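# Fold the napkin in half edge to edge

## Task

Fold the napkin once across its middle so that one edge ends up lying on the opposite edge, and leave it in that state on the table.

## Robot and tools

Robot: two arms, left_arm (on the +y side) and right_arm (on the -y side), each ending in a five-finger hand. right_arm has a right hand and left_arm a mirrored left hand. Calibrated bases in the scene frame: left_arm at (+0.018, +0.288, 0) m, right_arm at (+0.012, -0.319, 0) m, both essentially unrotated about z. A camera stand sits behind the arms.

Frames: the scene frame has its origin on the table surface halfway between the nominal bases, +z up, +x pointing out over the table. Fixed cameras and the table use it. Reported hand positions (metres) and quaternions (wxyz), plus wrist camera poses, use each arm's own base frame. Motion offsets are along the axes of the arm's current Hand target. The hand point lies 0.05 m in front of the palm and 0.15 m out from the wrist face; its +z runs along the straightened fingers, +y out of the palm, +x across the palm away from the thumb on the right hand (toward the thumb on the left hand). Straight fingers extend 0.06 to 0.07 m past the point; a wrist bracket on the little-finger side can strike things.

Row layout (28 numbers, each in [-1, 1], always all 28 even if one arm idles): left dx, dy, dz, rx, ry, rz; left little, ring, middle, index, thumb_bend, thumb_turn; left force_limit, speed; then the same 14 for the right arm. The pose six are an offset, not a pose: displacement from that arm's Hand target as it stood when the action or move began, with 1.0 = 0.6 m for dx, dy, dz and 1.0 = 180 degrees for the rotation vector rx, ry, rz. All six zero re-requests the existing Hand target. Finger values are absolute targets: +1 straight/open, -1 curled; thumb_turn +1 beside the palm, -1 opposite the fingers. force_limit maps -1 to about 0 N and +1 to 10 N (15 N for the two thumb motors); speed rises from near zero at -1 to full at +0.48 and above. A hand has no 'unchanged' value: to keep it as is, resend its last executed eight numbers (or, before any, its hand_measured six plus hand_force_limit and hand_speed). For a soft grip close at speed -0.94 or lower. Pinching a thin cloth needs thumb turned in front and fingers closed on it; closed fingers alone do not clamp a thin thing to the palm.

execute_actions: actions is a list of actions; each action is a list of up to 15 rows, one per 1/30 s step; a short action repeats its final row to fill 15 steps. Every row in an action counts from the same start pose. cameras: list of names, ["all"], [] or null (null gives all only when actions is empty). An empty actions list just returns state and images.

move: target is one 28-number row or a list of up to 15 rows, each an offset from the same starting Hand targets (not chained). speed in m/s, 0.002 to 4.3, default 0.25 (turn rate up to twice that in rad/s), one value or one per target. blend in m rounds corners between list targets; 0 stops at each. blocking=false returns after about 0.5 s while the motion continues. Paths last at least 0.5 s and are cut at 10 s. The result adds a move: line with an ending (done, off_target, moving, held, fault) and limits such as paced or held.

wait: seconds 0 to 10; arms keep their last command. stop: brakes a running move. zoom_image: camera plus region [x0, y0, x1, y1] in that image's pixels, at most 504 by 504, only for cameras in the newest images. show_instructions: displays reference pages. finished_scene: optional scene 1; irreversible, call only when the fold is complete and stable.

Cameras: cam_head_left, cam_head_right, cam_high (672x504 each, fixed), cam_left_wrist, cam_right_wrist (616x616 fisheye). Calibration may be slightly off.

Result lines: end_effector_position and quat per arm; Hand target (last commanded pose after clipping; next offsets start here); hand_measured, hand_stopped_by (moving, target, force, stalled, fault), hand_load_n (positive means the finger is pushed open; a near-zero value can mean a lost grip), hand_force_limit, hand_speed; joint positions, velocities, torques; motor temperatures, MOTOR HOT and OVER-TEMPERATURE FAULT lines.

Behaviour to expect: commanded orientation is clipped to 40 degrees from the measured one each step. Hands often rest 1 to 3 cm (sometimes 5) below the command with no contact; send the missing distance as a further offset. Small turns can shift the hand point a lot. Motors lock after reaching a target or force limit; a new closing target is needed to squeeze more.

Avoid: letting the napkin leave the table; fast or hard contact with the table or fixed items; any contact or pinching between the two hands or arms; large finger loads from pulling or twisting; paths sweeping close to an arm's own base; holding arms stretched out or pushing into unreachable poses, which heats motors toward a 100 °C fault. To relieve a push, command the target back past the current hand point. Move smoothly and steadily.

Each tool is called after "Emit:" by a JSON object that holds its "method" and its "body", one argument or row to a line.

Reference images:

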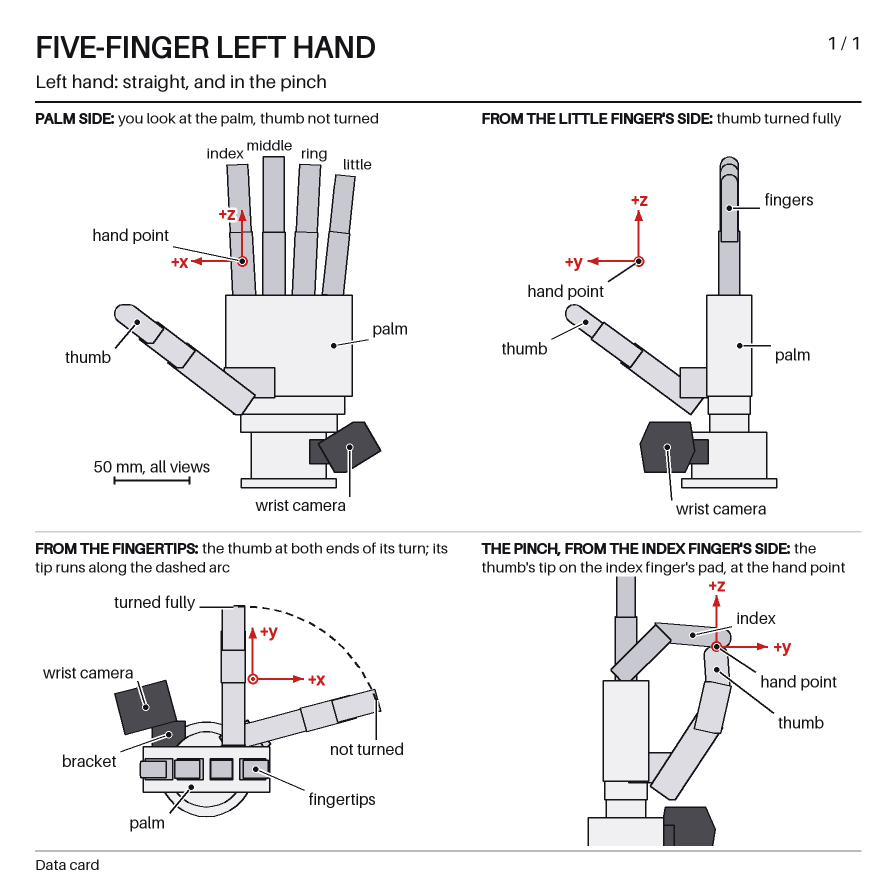

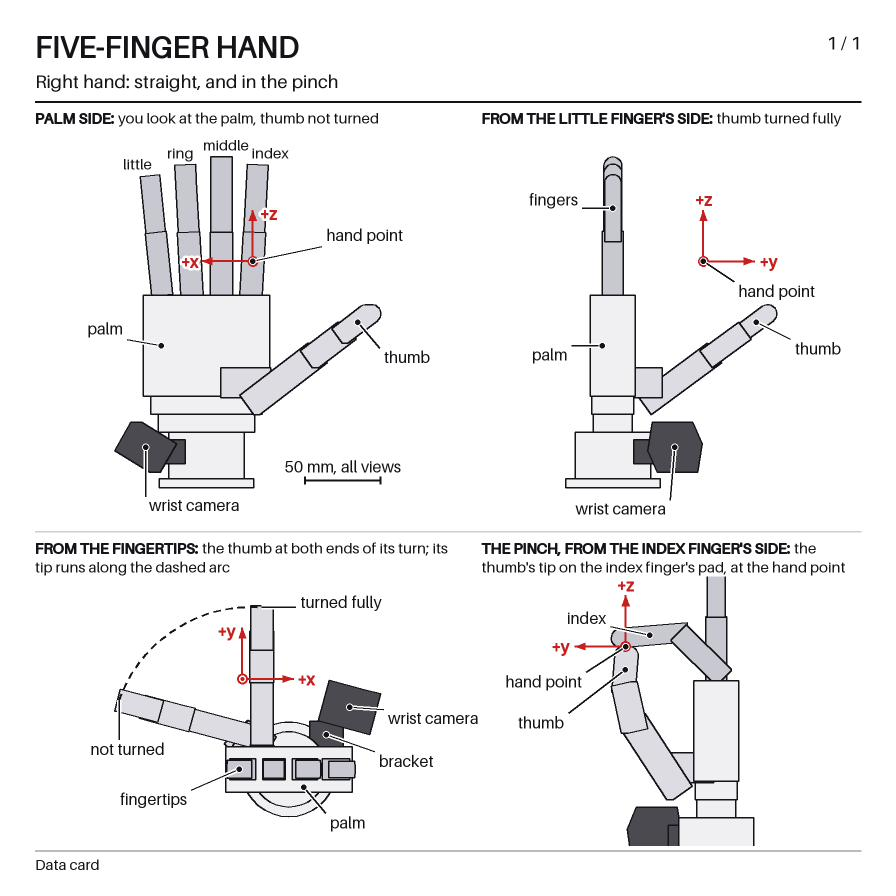

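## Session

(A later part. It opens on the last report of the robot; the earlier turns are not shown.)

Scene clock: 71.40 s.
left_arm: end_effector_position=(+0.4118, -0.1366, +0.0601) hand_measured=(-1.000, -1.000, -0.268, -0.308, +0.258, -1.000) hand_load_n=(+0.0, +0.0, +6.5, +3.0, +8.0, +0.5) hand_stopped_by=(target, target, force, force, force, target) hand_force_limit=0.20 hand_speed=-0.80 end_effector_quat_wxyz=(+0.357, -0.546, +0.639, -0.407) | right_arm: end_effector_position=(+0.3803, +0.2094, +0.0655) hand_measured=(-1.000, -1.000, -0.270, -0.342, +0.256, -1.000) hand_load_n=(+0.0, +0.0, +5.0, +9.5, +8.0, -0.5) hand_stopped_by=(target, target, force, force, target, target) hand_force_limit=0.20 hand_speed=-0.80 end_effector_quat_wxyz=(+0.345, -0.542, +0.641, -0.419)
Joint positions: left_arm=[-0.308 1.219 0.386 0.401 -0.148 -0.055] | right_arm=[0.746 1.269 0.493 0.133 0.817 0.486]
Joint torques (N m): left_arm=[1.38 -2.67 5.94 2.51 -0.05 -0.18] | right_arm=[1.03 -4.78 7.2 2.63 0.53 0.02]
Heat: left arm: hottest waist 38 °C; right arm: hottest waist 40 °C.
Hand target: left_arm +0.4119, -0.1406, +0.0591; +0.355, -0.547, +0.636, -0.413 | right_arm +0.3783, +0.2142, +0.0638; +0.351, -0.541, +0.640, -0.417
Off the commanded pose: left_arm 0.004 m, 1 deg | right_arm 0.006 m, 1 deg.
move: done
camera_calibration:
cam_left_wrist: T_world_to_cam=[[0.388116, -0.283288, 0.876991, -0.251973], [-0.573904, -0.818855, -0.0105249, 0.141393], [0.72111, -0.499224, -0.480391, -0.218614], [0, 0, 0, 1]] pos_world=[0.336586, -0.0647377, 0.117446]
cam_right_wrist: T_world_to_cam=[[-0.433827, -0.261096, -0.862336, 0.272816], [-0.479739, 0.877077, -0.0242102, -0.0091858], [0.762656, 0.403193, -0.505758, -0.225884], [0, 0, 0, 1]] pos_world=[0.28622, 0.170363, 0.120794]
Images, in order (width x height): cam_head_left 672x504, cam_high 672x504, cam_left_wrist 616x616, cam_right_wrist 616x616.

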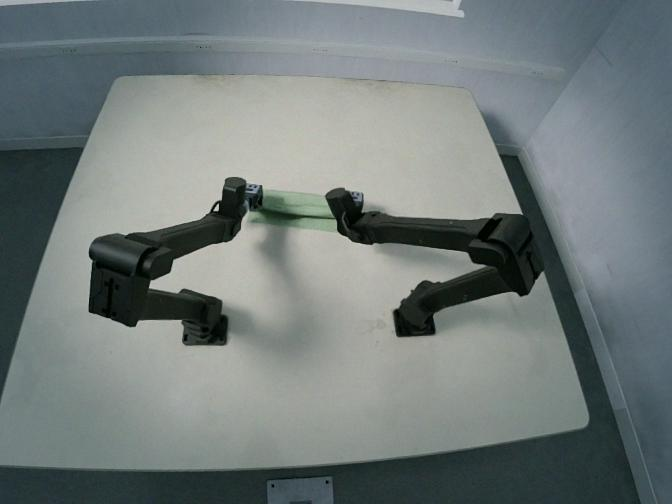

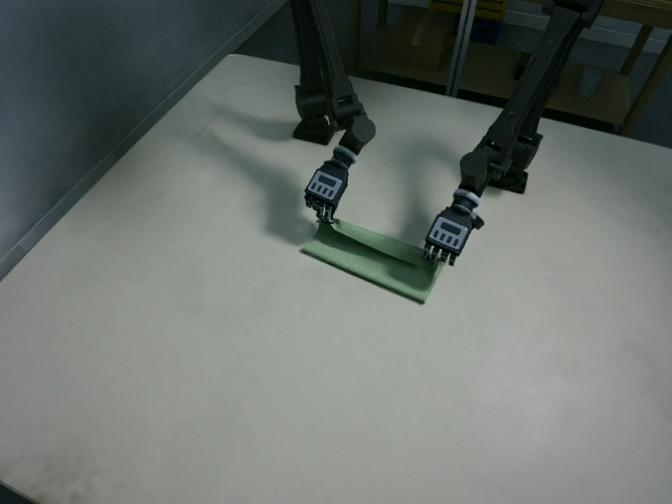

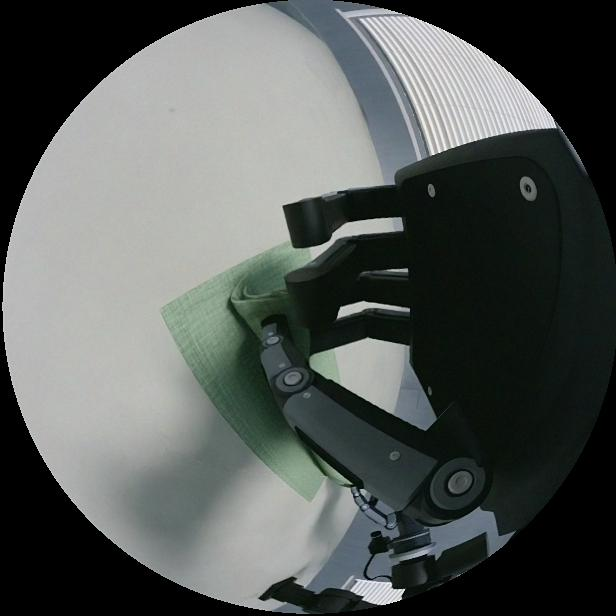

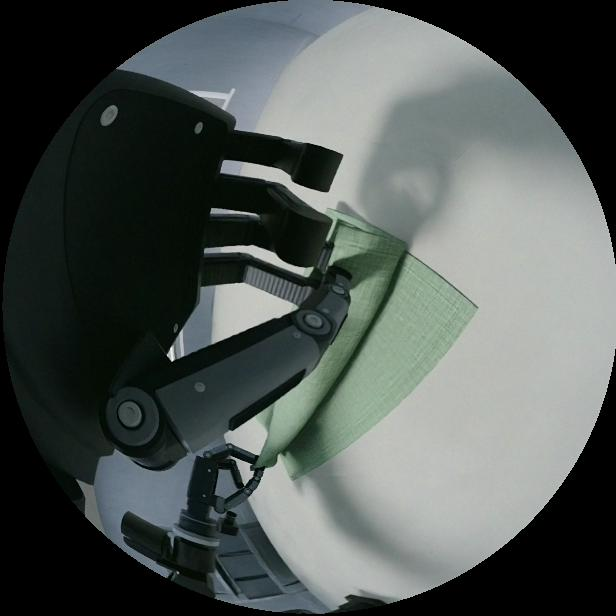

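Emit:
{"method": "move", "body": {
  "target": [
    [-0.0014,-0.0771,0.0296,0,0,0,-1,-1,-0.45,-0.45,0.25,-1,0.2,-0.8, -0.0014,-0.0771,0.0296,0,0,0,-1,-1,-0.45,-0.45,0.25,-1,0.2,-0.8],
    [-0.0049,-0.1596,0.1535,0,0,0,-1,-1,-0.45,-0.45,0.25,-1,0.2,-0.8, -0.0049,-0.1596,0.1535,0,0,0,-1,-1,-0.45,-0.45,0.25,-1,0.2,-0.8],
    [-0.008,-0.1509,0.2979,0,0,0,-1,-1,-0.45,-0.45,0.25,-1,0.2,-0.8, -0.008,-0.1509,0.2979,0,0,0,-1,-1,-0.45,-0.45,0.25,-1,0.2,-0.8]
  ],
  "speed": 0.13,
  "blend": [0.02,0.02,0],
  "cameras": ["cam_high","cam_head_left"]
}}

Emit:
{"method": "zoom_image", "body": {
  "camera": "cam_head_left",
  "region": [230, 110, 370, 250]
}}

Emit:
{"method": "zoom_image", "body": {
  "camera": "cam_high",
  "region": [260, 180, 480, 356]
}}

Scene clock: 76.40 s.
left_arm: end_effector_position=(+0.5858, -0.1647, +0.0519) hand_measured=(-1.000, -1.000, -0.268, -0.308, +0.258, -1.000) hand_load_n=(+0.0, +0.0, +7.0, +3.5, +8.0, +0.5) hand_stopped_by=(target, target, force, force, force, target) hand_force_limit=0.20 hand_speed=-0.80 end_effector_quat_wxyz=(+0.339, -0.557, +0.645, -0.398) | right_arm: end_effector_position=(+0.5498, +0.1802, +0.0520) hand_measured=(-1.000, -1.000, -0.270, -0.342, +0.256, -1.000) hand_load_n=(+0.0, +0.0, +4.5, +9.5, +8.0, -0.5) hand_stopped_by=(target, target, force, force, target, target) hand_force_limit=0.20 hand_speed=-0.80 end_effector_quat_wxyz=(+0.330, -0.557, +0.644, -0.407)
Joint positions: left_arm=[-0.244 1.671 0.874 0.324 -0.082 -0.048] | right_arm=[0.417 1.619 0.824 0.248 0.524 0.264]
Joint torques (N m): left_arm=[2.78 -8.7 9.47 2.48 0.14 0.08] | right_arm=[-0.79 -9.41 12.04 2.84 0.18 -0.12]
Heat: left arm: hottest waist 38 °C; right arm: hottest waist 40 °C.
Hand target: left_arm +0.6104, -0.1657, +0.0690; +0.355, -0.547, +0.636, -0.413 | right_arm +0.5763, +0.1855, +0.0739; +0.351, -0.541, +0.640, -0.417
Off the commanded pose: left_arm 0.030 m, 3 deg | right_arm 0.035 m, 3 deg.
move: off_target (left_arm, right_arm)
Images, in order (width x height): cam_head_left 672x504, cam_high 672x504.

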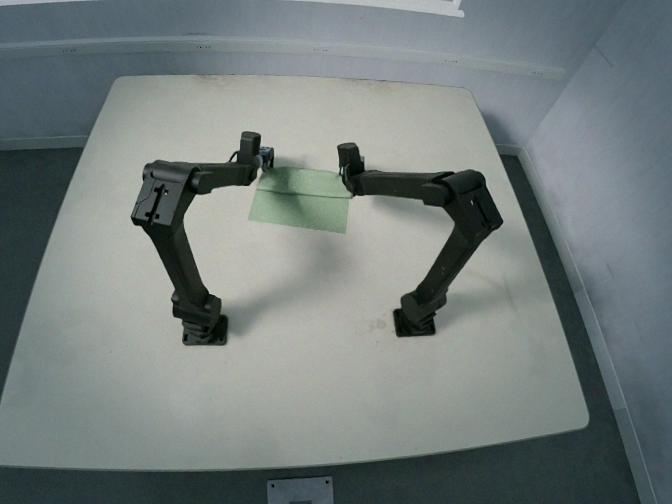

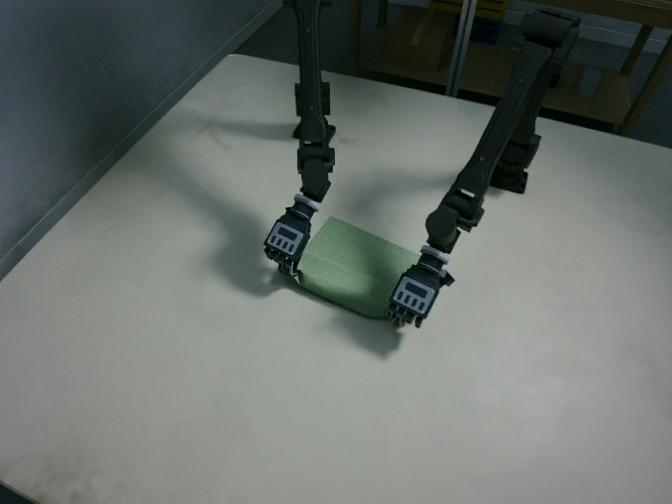

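Scaled by 3.600 from the camera's 672x504 image, which has a finer 960x720 frame.

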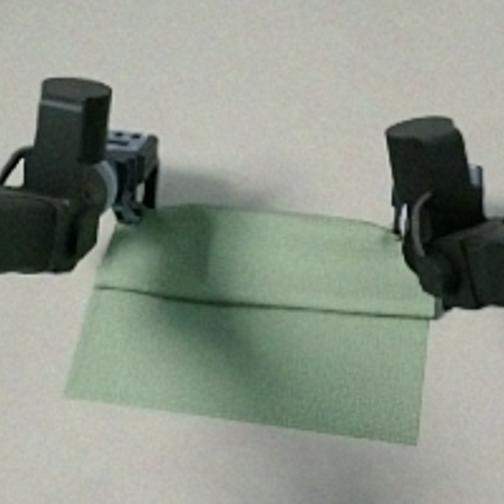

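Scaled by 2.291 from the camera's 672x504 image, which has a finer 960x720 frame.

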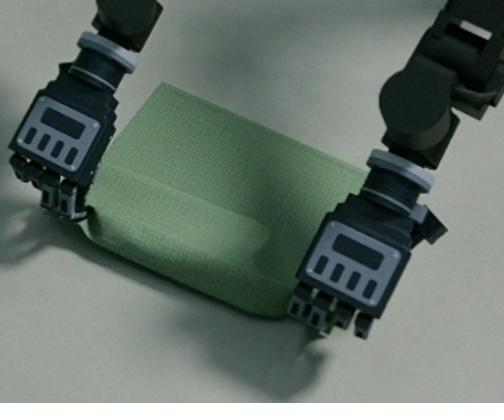

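Emit:
{"method": "move", "body": {
  "target": [0,-0.0271,0.0609,0,0,0,-1,-1,-0.45,-0.45,0.25,-1,0.2,-0.8, 0,-0.0271,0.0609,0,0,0,-1,-1,-0.45,-0.45,0.25,-1,0.2,-0.8],
  "speed": 0.1,
  "cameras": ["cam_high","cam_head_left"]
}}

Emit:
{"method": "zoom_image", "body": {
  "camera": "cam_head_left",
  "region": [230, 110, 370, 250]
}}

Emit:
{"method": "zoom_image", "body": {
  "camera": "cam_high",
  "region": [260, 180, 480, 356]
}}

Scene clock: 77.60 s.
left_arm: end_effector_position=(+0.6315, -0.1728, +0.0588) hand_measured=(-1.000, -1.000, -0.268, -0.308, +0.258, -1.000) hand_load_n=(+0.0, +0.0, +6.5, +3.5, +8.0, +0.0) hand_stopped_by=(target, target, force, force, force, target) hand_force_limit=0.20 hand_speed=-0.80 end_effector_quat_wxyz=(+0.348, -0.552, +0.638, -0.410) | right_arm: end_effector_position=(+0.5907, +0.1755, +0.0533) hand_measured=(-1.000, -1.000, -0.270, -0.342, +0.256, -1.000) hand_load_n=(+0.0, +0.0, +5.0, +9.5, +8.0, -0.5) hand_stopped_by=(target, target, force, force, target, target) hand_force_limit=0.20 hand_speed=-0.80 end_effector_quat_wxyz=(+0.335, -0.554, +0.644, -0.408)
Joint positions: left_arm=[-0.238 1.755 0.994 0.324 -0.076 -0.046] | right_arm=[0.373 1.694 0.92 0.248 0.484 0.241]
Joint torques (N m): left_arm=[2.67 -10.05 10.03 1.18 0.15 0.08] | right_arm=[-1.03 -10.7 12.37 2.45 0.17 -0.12]
Heat: left arm: hottest waist 38 °C; right arm: hottest waist 40 °C.
Hand target: left_arm +0.6500, -0.1718, +0.0691; +0.355, -0.547, +0.636, -0.413 | right_arm +0.6159, +0.1787, +0.0741; +0.351, -0.541, +0.640, -0.417
Off the commanded pose: left_arm 0.021 m, 1 deg | right_arm 0.033 m, 3 deg.
move: off_target (left_arm, right_arm)
Images, in order (width x height): cam_head_left 672x504, cam_high 672x504.

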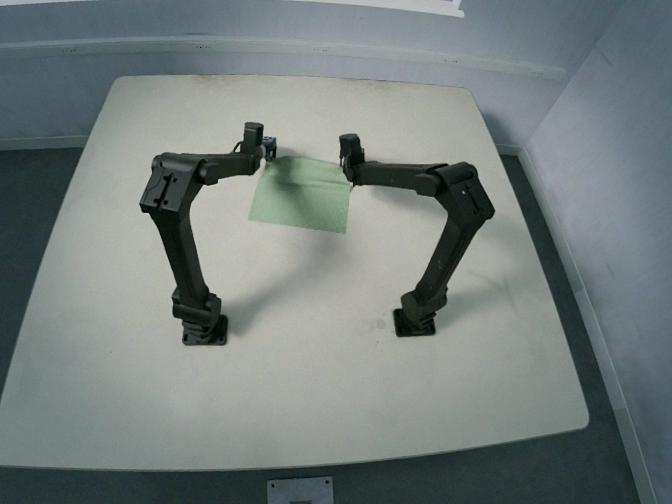

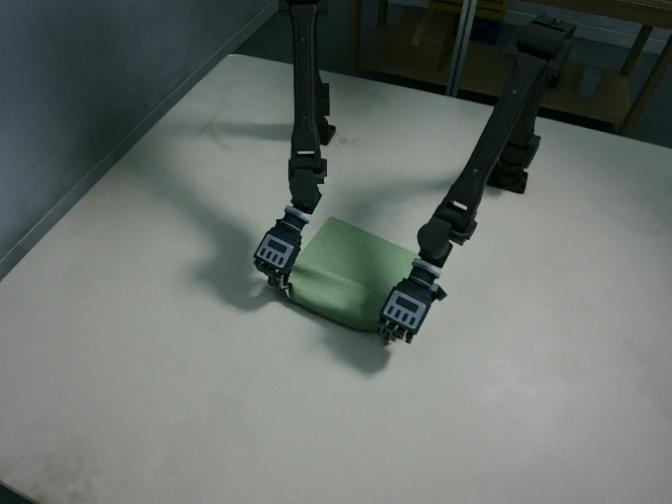

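Scaled by 3.600 from the camera's 672x504 image, which has a finer 960x720 frame.

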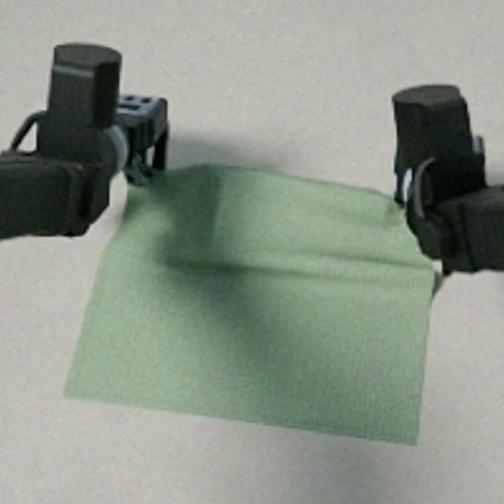

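Scaled by 2.291 from the camera's 672x504 image, which has a finer 960x720 frame.

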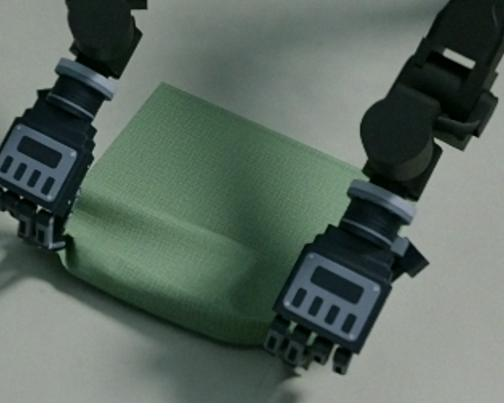

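Emit:
{"method": "move", "body": {
  "target": [
    [0,-0.0096,-0.0892,0,0,0,-1,-1,-0.45,-0.45,0.25,-1,0.2,-0.8, 0,-0.0096,-0.0892,0,0,0,-1,-1,-0.45,-0.45,0.25,-1,0.2,-0.8],
    [0,0.0054,-0.2047,0,0,0,-1,-1,-0.45,-0.45,0.25,-1,0.2,-0.8, 0,0.0054,-0.2047,0,0,0,-1,-1,-0.45,-0.45,0.25,-1,0.2,-0.8],
    [0,0.0566,-0.2788,0,0,0,-1,-1,-0.45,-0.45,0.25,-1,0.2,-0.8, 0,0.0566,-0.2788,0,0,0,-1,-1,-0.45,-0.45,0.25,-1,0.2,-0.8],
    [0,0.1187,-0.3241,0,0,0,-1,-1,-0.45,-0.45,0.25,-1,0.2,-0.8, 0,0.1187,-0.3241,0,0,0,-1,-1,-0.45,-0.45,0.25,-1,0.2,-0.8]
  ],
  "speed": 0.1,
  "blend": [0.02,0.02,0.02,0],
  "cameras": ["cam_high","cam_head_left","cam_left_wrist","cam_right_wrist"]
}}

Emit:
{"method": "zoom_image", "body": {
  "camera": "cam_head_left",
  "region": [230, 110, 370, 250]
}}

Emit:
{"method": "zoom_image", "body": {
  "camera": "cam_high",
  "region": [280, 150, 500, 326]
}}

Scene clock: 81.47 s.
left_arm: end_effector_position=(+0.4443, -0.1366, +0.0753) hand_measured=(-1.000, -1.000, -0.268, -0.308, +0.258, -1.000) hand_load_n=(-0.5, +0.0, +6.5, +3.5, +8.0, +0.5) hand_stopped_by=(target, target, force, force, force, target) hand_force_limit=0.20 hand_speed=-0.80 end_effector_quat_wxyz=(+0.351, -0.550, +0.643, -0.401) | right_arm: end_effector_position=(+0.4150, +0.2094, +0.0838) hand_measured=(-1.000, -1.000, -0.270, -0.342, +0.256, -1.000) hand_load_n=(+0.0, +0.0, +4.5, +9.5, +8.0, -0.5) hand_stopped_by=(target, target, force, force, target, target) hand_force_limit=0.20 hand_speed=-0.80 end_effector_quat_wxyz=(+0.343, -0.544, +0.641, -0.419)
Joint positions: left_arm=[-0.275 1.264 0.494 0.319 -0.118 -0.045] | right_arm=[0.674 1.297 0.578 0.113 0.758 0.426]
Joint torques (N m): left_arm=[1.55 -5.19 6.28 2.45 -0.07 -0.15] | right_arm=[1.32 -7.18 7.5 2.14 0.48 -0.02]
Heat: left arm: hottest waist 38 °C; right arm: hottest waist 40 °C.
Hand target: left_arm +0.4456, -0.1408, +0.0830; +0.355, -0.547, +0.636, -0.413 | right_arm +0.4120, +0.2133, +0.0878; +0.351, -0.541, +0.640, -0.417
Off the commanded pose: left_arm 0.009 m, 2 deg | right_arm 0.006 m, 1 deg.
move: done
camera_calibration:
cam_left_wrist: T_world_to_cam=[[0.406463, -0.284512, 0.86824, -0.285445], [-0.573119, -0.819472, -0.000228719, 0.158935], [0.711564, -0.497512, -0.496144, -0.22909], [0, 0, 0, 1]] pos_world=[0.370124, -0.0649445, 0.13421]
cam_right_wrist: T_world_to_cam=[[-0.437692, -0.26507, -0.859164, 0.305892], [-0.481121, 0.87629, -0.0252515, 0.00870076], [0.759571, 0.40231, -0.511076, -0.241126], [0, 0, 0, 1]] pos_world=[0.321225, 0.170466, 0.139798]
Images, in order (width x height): cam_head_left 672x504, cam_high 672x504, cam_left_wrist 616x616, cam_right_wrist 616x616.

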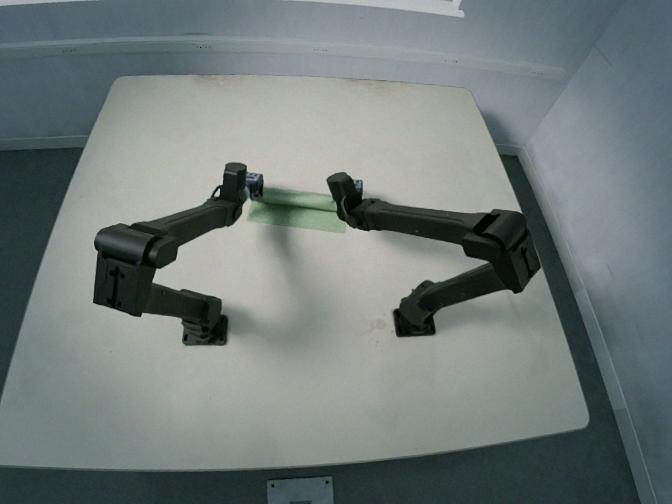

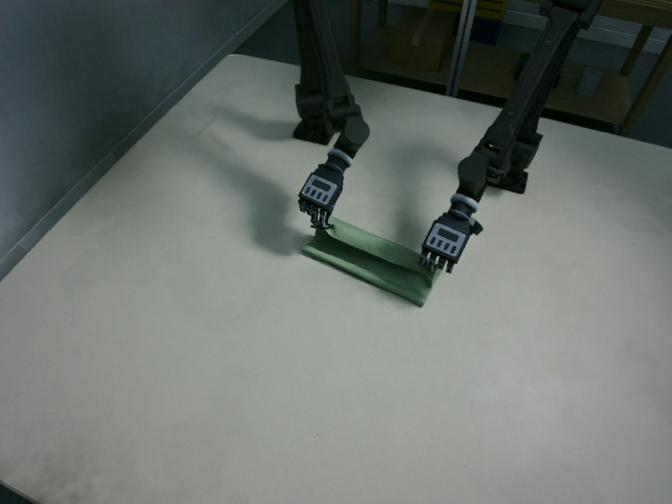

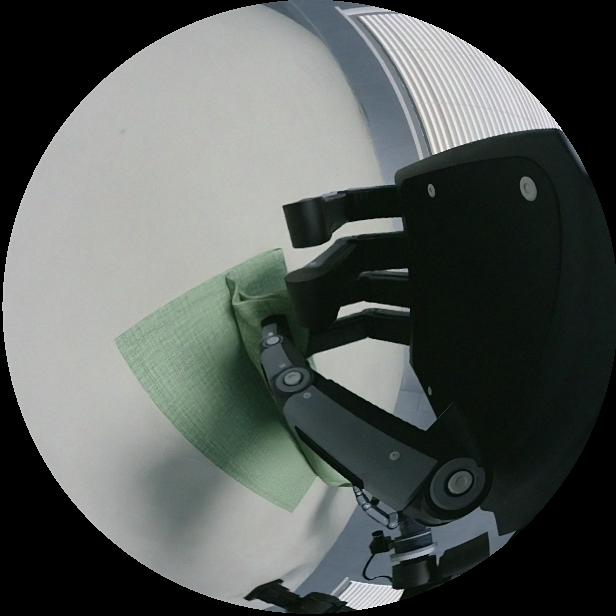

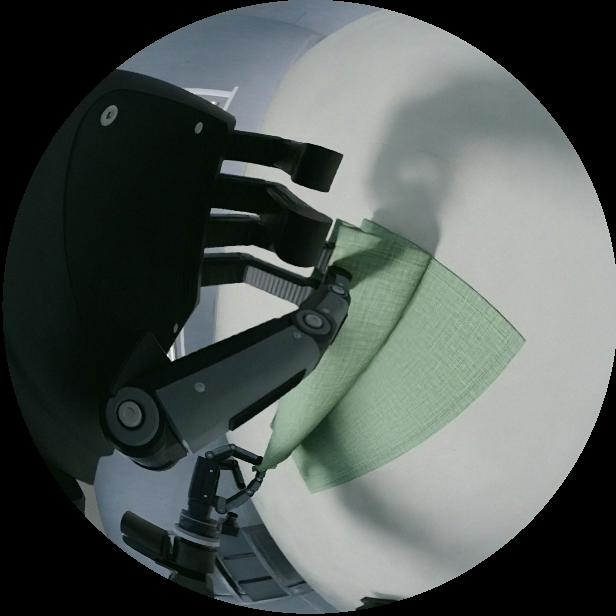

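Scaled by 3.600 from the camera's 672x504 image, which has a finer 960x720 frame.

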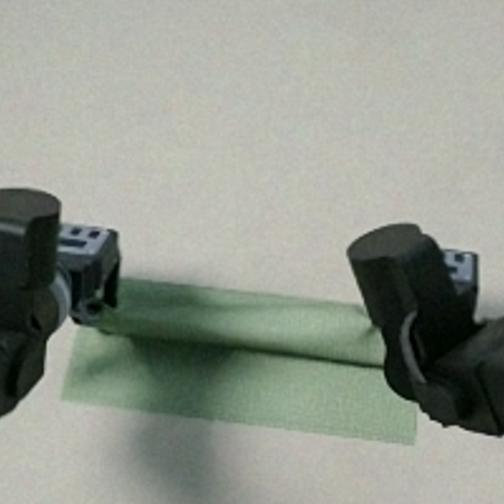

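Scaled by 2.291 from the camera's 672x504 image, which has a finer 960x720 frame.

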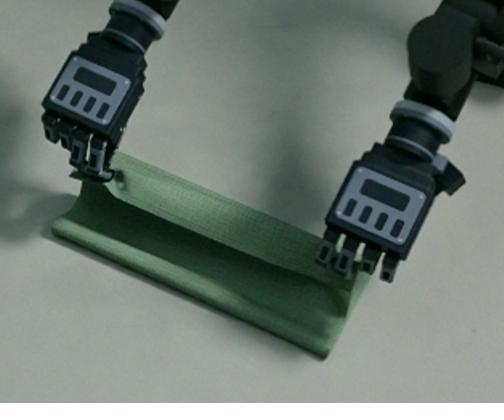

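Emit:
{"method": "move", "body": {
  "target": [
    [0,-0.0872,0.0525,0,0,0,-1,-1,-0.45,-0.45,0.25,-1,0.2,-0.8, 0,-0.0872,0.0525,0,0,0,-1,-1,-0.45,-0.45,0.25,-1,0.2,-0.8],
    [0,-0.1271,0.1625,0,0,0,-1,-1,-0.45,-0.45,0.25,-1,0.2,-0.8, 0,-0.1271,0.1625,0,0,0,-1,-1,-0.45,-0.45,0.25,-1,0.2,-0.8],
    [0,-0.1039,0.2823,0,0,0,-1,-1,-0.45,-0.45,0.25,-1,0.2,-0.8, 0,-0.1039,0.2823,0,0,0,-1,-1,-0.45,-0.45,0.25,-1,0.2,-0.8],
    [0,-0.1137,0.3783,0,0,0,-1,-1,-0.45,-0.45,0.25,-1,0.2,-0.8, 0,-0.1137,0.3783,0,0,0,-1,-1,-0.45,-0.45,0.25,-1,0.2,-0.8]
  ],
  "speed": 0.13,
  "blend": [0.02,0.02,0.02,0],
  "cameras": ["cam_high","cam_head_left"]
}}

Emit:
{"method": "zoom_image", "body": {
  "camera": "cam_head_left",
  "region": [230, 110, 370, 250]
}}

Emit:
{"method": "zoom_image", "body": {
  "camera": "cam_high",
  "region": [250, 180, 470, 356]
}}

Scene clock: 86.10 s.
left_arm: end_effector_position=(+0.6556, -0.1764, +0.0395) hand_measured=(-1.000, -1.000, -0.268, -0.308, +0.258, -1.000) hand_load_n=(+0.0, +0.0, +6.5, +3.5, +8.0, +0.5) hand_stopped_by=(target, target, force, force, force, target) hand_force_limit=0.20 hand_speed=-0.80 end_effector_quat_wxyz=(+0.342, -0.556, +0.643, -0.401) | right_arm: end_effector_position=(+0.6170, +0.1711, +0.0362) hand_measured=(-1.000, -1.000, -0.270, -0.342, +0.256, -1.000) hand_load_n=(+0.0, +0.0, +5.0, +10.0, +8.0, -0.5) hand_stopped_by=(target, target, force, force, target, target) hand_force_limit=0.20 hand_speed=-0.80 end_effector_quat_wxyz=(+0.331, -0.556, +0.645, -0.406)
Joint positions: left_arm=[-0.234 1.839 1.073 0.305 -0.073 -0.044] | right_arm=[0.345 1.775 0.984 0.262 0.46 0.226]
Joint torques (N m): left_arm=[2.73 -10.75 9.84 2.13 0.14 0.08] | right_arm=[-0.85 -12.04 12.14 2.78 0.14 -0.13]
Motor temperatures (°C): left_arm=[38 38 38 31 33 37] | right_arm=[39 33 39 35 35 31]
Heat: left arm: hottest waist 38 °C; right arm: hottest waist 39 °C.
Hand target: left_arm +0.6781, -0.1761, +0.0530; +0.355, -0.547, +0.636, -0.413 | right_arm +0.6439, +0.1740, +0.0582; +0.351, -0.541, +0.640, -0.417
Off the commanded pose: left_arm 0.026 m, 2 deg | right_arm 0.035 m, 3 deg.
move: off_target (left_arm, right_arm)
Images, in order (width x height): cam_head_left 672x504, cam_high 672x504.

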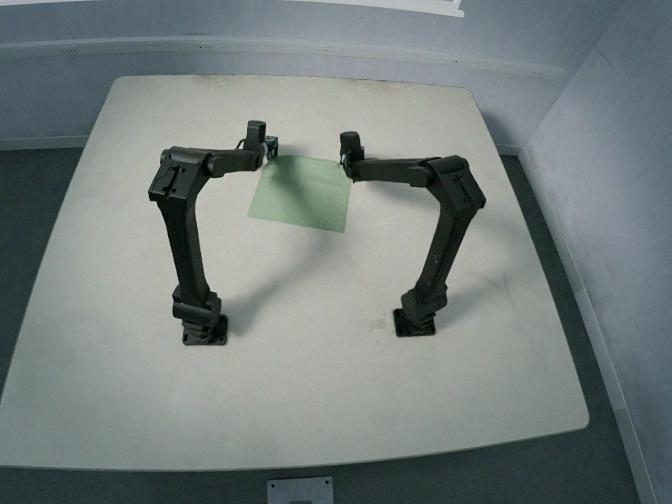

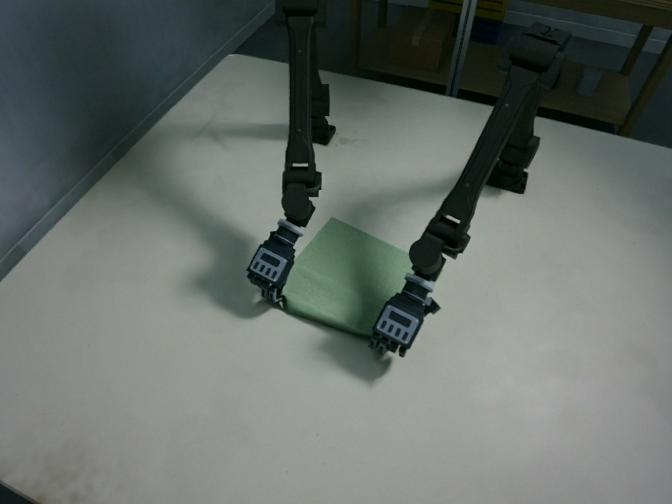

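Scaled by 3.600 from the camera's 672x504 image, which has a finer 960x720 frame.

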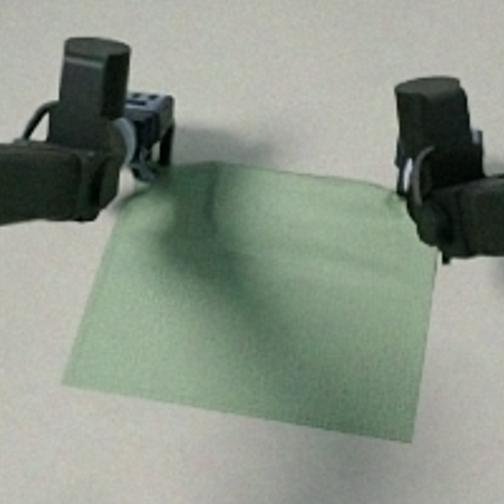

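Scaled by 2.291 from the camera's 672x504 image, which has a finer 960x720 frame.

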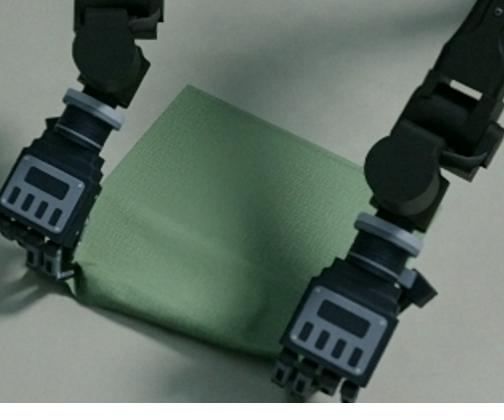

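Emit:
{"method": "move", "body": {
  "target": [
    [0.0087,-0.0015,-0.0908,0,0,0,-1,-1,-0.45,-0.45,0.25,-1,0.2,-0.8, 0.0130,0.0277,-0.1065,0,0,0,-1,-1,-0.45,-0.45,0.25,-1,0.2,-0.8],
    [0.0057,-0.0278,-0.1753,0,0,0,-1,-1,-0.45,-0.45,0.25,-1,0.2,-0.8, 0.0102,0.0015,-0.1912,0,0,0,-1,-1,-0.45,-0.45,0.25,-1,0.2,-0.8],
    [0.0022,-0.0278,-0.2573,0,0,0,-1,-1,-0.45,-0.45,0.25,-1,0.2,-0.8, 0.0068,0.0017,-0.2733,0,0,0,-1,-1,-0.45,-0.45,0.25,-1,0.2,-0.8],
    [-0.0013,0.0133,-0.3210,0,0,0,-1,-1,-0.45,-0.45,0.25,-1,0.2,-0.8, 0.0033,0.0428,-0.3368,0,0,0,-1,-1,-0.45,-0.45,0.25,-1,0.2,-0.8],
    [-0.0037,0.0642,-0.3532,0,0,0,-1,-1,-0.45,-0.45,0.25,-1,0.2,-0.8, 0.0013,0.0933,-0.3690,0,0,0,-1,-1,-0.45,-0.45,0.25,-1,0.2,-0.8]
  ],
  "speed": 0.1,
  "blend": [0.01,0.01,0.01,0.01,0],
  "cameras": ["cam_high","cam_head_left","cam_left_wrist","cam_right_wrist"]
}}

Emit:
{"method": "zoom_image", "body": {
  "camera": "cam_head_left",
  "region": [230, 110, 370, 250]
}}

Emit:
{"method": "zoom_image", "body": {
  "camera": "cam_high",
  "region": [280, 150, 500, 326]
}}

Scene clock: 91.37 s.
left_arm: end_effector_position=(+0.4702, -0.1385, +0.0961) hand_measured=(-1.000, -1.000, -0.268, -0.308, +0.258, -1.000) hand_load_n=(+0.5, +0.0, +6.5, +3.5, +8.0, +0.0) hand_stopped_by=(target, target, force, force, force, target) hand_force_limit=0.20 hand_speed=-0.80 end_effector_quat_wxyz=(+0.350, -0.552, +0.642, -0.402) | right_arm: end_effector_position=(+0.4242, +0.2071, +0.0922) hand_measured=(-1.000, -1.000, -0.270, -0.342, +0.256, -1.000) hand_load_n=(+0.0, +0.0, +5.0, +9.5, +8.0, -0.5) hand_stopped_by=(target, target, force, force, target, target) hand_force_limit=0.20 hand_speed=-0.80 end_effector_quat_wxyz=(+0.342, -0.545, +0.641, -0.419)
Joint positions: left_arm=[-0.259 1.283 0.584 0.249 -0.103 -0.044] | right_arm=[0.651 1.294 0.603 0.095 0.738 0.408]
Joint torques (N m): left_arm=[1.44 -5.83 6.65 2.47 -0.06 -0.11] | right_arm=[1.08 -7.06 7.79 2.29 0.5 0]
Heat: left arm: hottest elbow 39 °C; right arm: hottest waist 39 °C.
Hand target: left_arm +0.4715, -0.1426, +0.1040; +0.355, -0.547, +0.636, -0.413 | right_arm +0.4218, +0.2110, +0.0967; +0.351, -0.541, +0.640, -0.417
Off the commanded pose: left_arm 0.009 m, 2 deg | right_arm 0.006 m, 1 deg.
move: done
camera_calibration:
cam_left_wrist: T_world_to_cam=[[0.408106, -0.279186, 0.869198, -0.314784], [-0.571189, -0.820806, 0.00454226, 0.170801], [0.712175, -0.49833, -0.494443, -0.238704], [0, 0, 0, 1]] pos_world=[0.396024, -0.0666419, 0.154809]
cam_right_wrist: T_world_to_cam=[[-0.439266, -0.266332, -0.85797, 0.317344], [-0.482177, 0.875718, -0.0249751, 0.0158613], [0.757991, 0.402723, -0.513092, -0.242195], [0, 0, 0, 1]] pos_world=[0.330628, 0.168166, 0.148399]
Images, in order (width x height): cam_head_left 672x504, cam_high 672x504, cam_left_wrist 616x616, cam_right_wrist 616x616.

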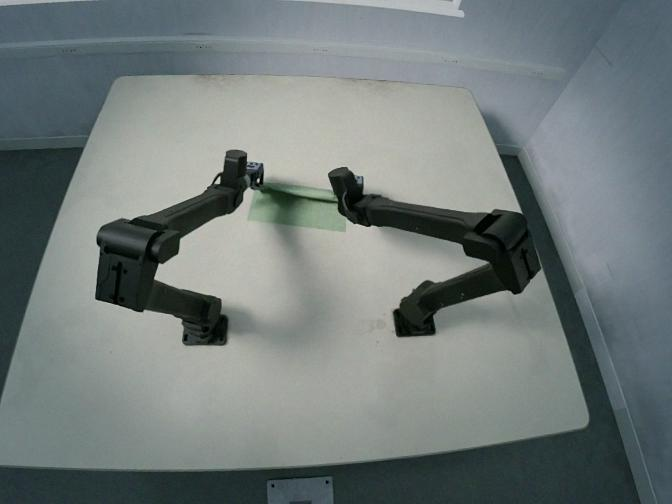

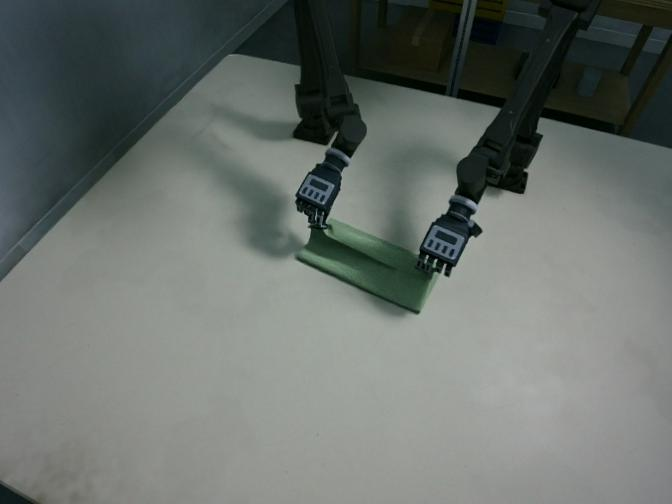

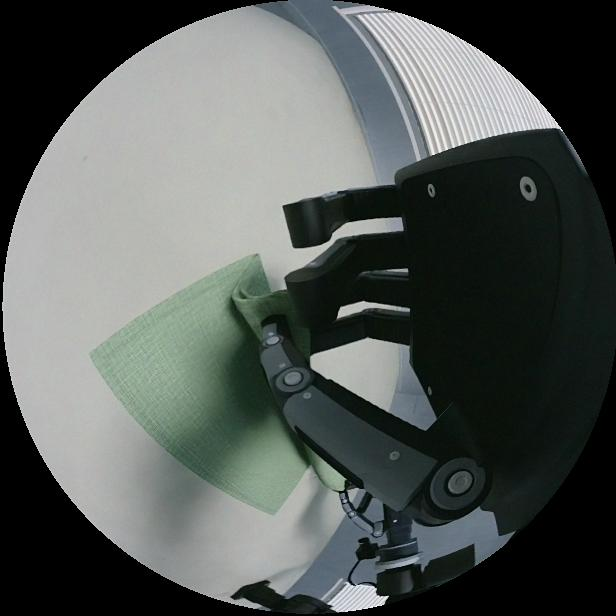

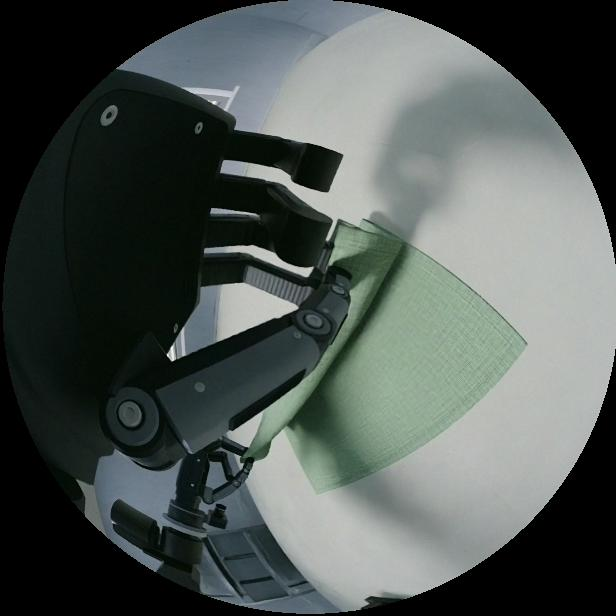

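Scaled by 3.600 from the camera's 672x504 image, which has a finer 960x720 frame.

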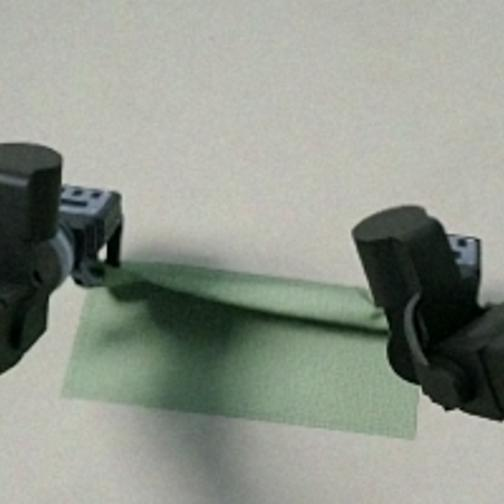

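Scaled by 2.291 from the camera's 672x504 image, which has a finer 960x720 frame.

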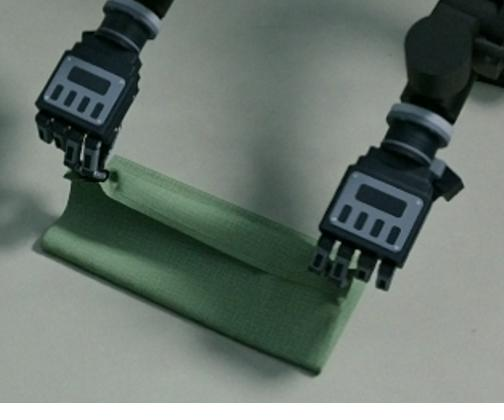

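Emit:
{"method": "move", "body": {
  "target": [0.0067,0.1214,-0.0226,0,0,0,-1,-1,-0.45,-0.45,0.25,-1,0.2,-0.8, -0.0083,0.1099,-0.0131,0,0,0,-1,-1,-0.45,-0.45,0.25,-1,0.2,-0.8],
  "speed": 0.06,
  "cameras": ["cam_high","cam_head_left","cam_left_wrist","cam_right_wrist"]
}}

Emit:
{"method": "zoom_image", "body": {
  "camera": "cam_head_left",
  "region": [230, 110, 370, 250]
}}

Emit:
{"method": "zoom_image", "body": {
  "camera": "cam_high",
  "region": [280, 150, 500, 326]
}}

Scene clock: 94.17 s.
left_arm: end_effector_position=(+0.4296, -0.1361, +0.0444) hand_measured=(-1.000, -1.000, -0.268, -0.308, +0.258, -1.000) hand_load_n=(+0.0, +0.0, +7.0, +3.5, +8.0, +0.0) hand_stopped_by=(target, target, force, force, force, target) hand_force_limit=0.20 hand_speed=-0.80 end_effector_quat_wxyz=(+0.357, -0.546, +0.639, -0.407) | right_arm: end_effector_position=(+0.3918, +0.2168, +0.0418) hand_measured=(-1.000, -1.000, -0.270, -0.342, +0.256, -1.000) hand_load_n=(+0.0, +0.0, +5.0, +9.5, +8.0, -0.5) hand_stopped_by=(target, target, force, force, target, target) hand_force_limit=0.20 hand_speed=-0.80 end_effector_quat_wxyz=(+0.345, -0.542, +0.641, -0.420)
Joint positions: left_arm=[-0.288 1.328 0.41 0.488 -0.13 -0.047] | right_arm=[0.738 1.38 0.499 0.244 0.811 0.48]
Joint torques (N m): left_arm=[1.32 -3.43 5.48 2.33 -0.06 -0.18] | right_arm=[1.26 -5.42 6.42 2.51 0.5 0]
Heat: left arm: hottest elbow 39 °C; right arm: hottest waist 39 °C.
Hand target: left_arm +0.4293, -0.1402, +0.0430; +0.355, -0.547, +0.636, -0.413 | right_arm +0.3892, +0.2214, +0.0397; +0.351, -0.541, +0.640, -0.417
Off the commanded pose: left_arm 0.004 m, 1 deg | right_arm 0.006 m, 1 deg.
move: done
camera_calibration:
cam_left_wrist: T_world_to_cam=[[0.387829, -0.283221, 0.87714, -0.244763], [-0.573802, -0.818924, -0.0107165, 0.151912], [0.721346, -0.499149, -0.480115, -0.238847], [0, 0, 0, 1]] pos_world=[0.354385, -0.064138, 0.101645]
cam_right_wrist: T_world_to_cam=[[-0.433169, -0.260604, -0.862815, 0.259062], [-0.479723, 0.87709, -0.0240744, -0.0107529], [0.76304, 0.403484, -0.504946, -0.249868], [0, 0, 0, 1]] pos_world=[0.297719, 0.177762, 0.0970938]
Images, in order (width x height): cam_head_left 672x504, cam_high 672x504, cam_left_wrist 616x616, cam_right_wrist 616x616.

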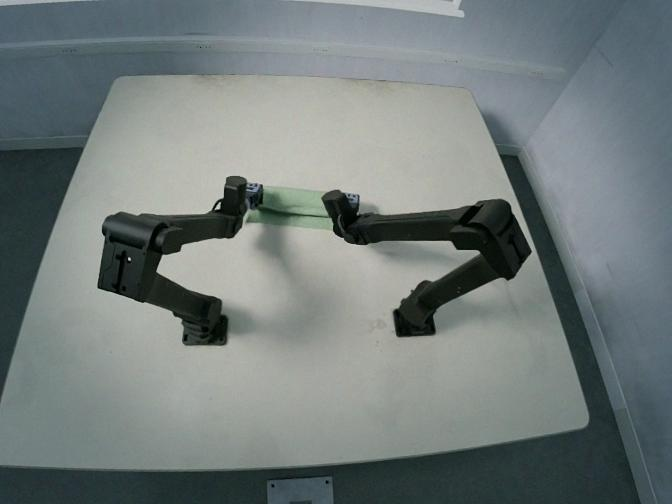

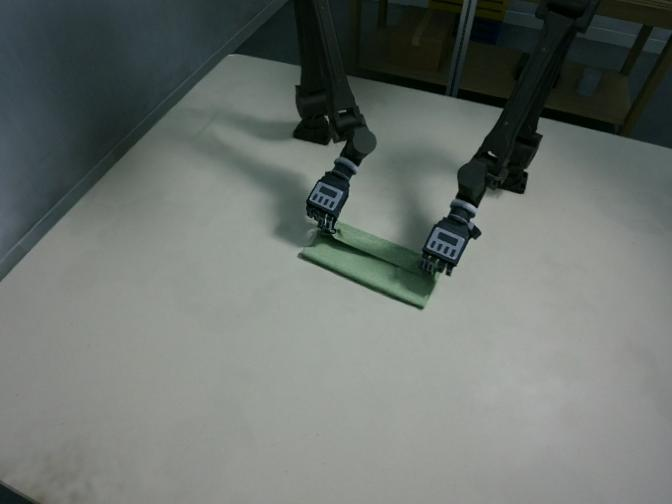

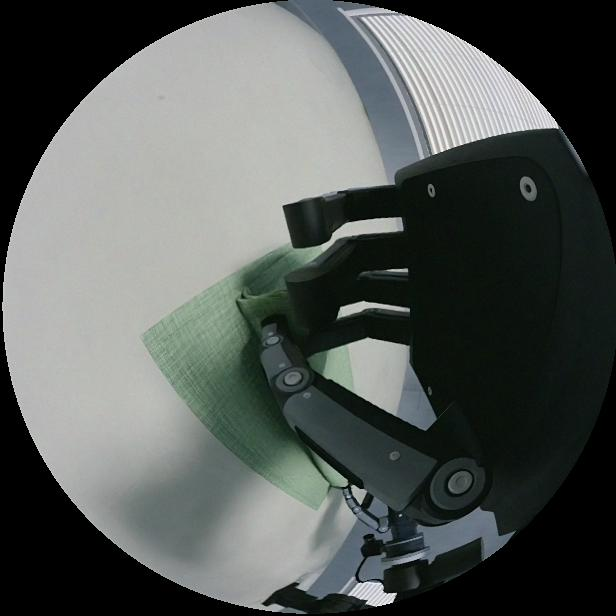

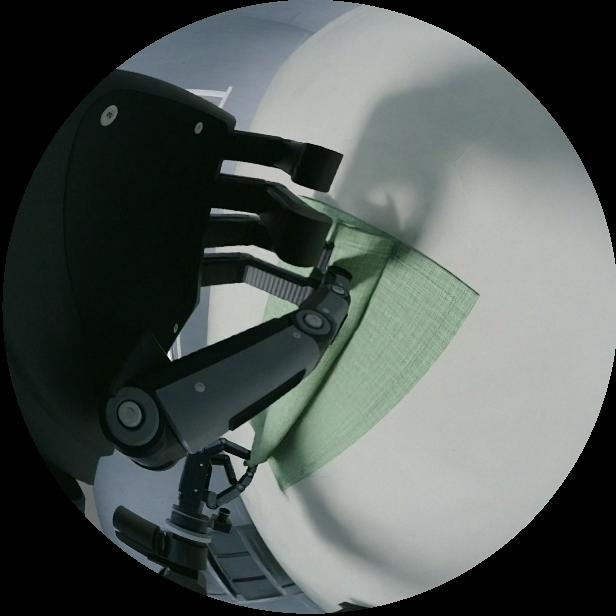

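Scaled by 3.600 from the camera's 672x504 image, which has a finer 960x720 frame.

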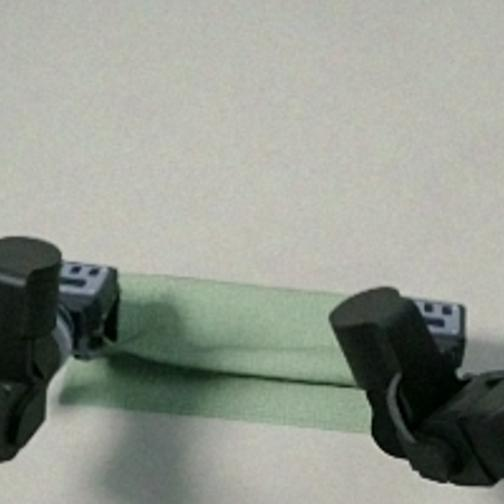

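Scaled by 2.291 from the camera's 672x504 image, which has a finer 960x720 frame.

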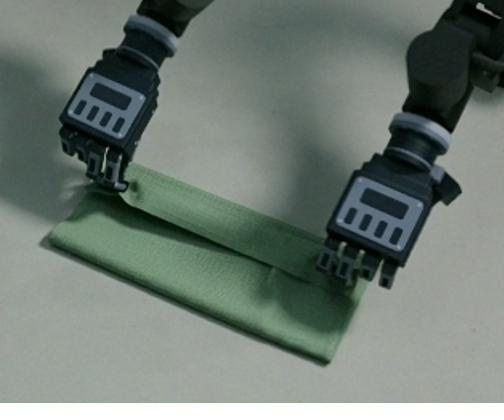

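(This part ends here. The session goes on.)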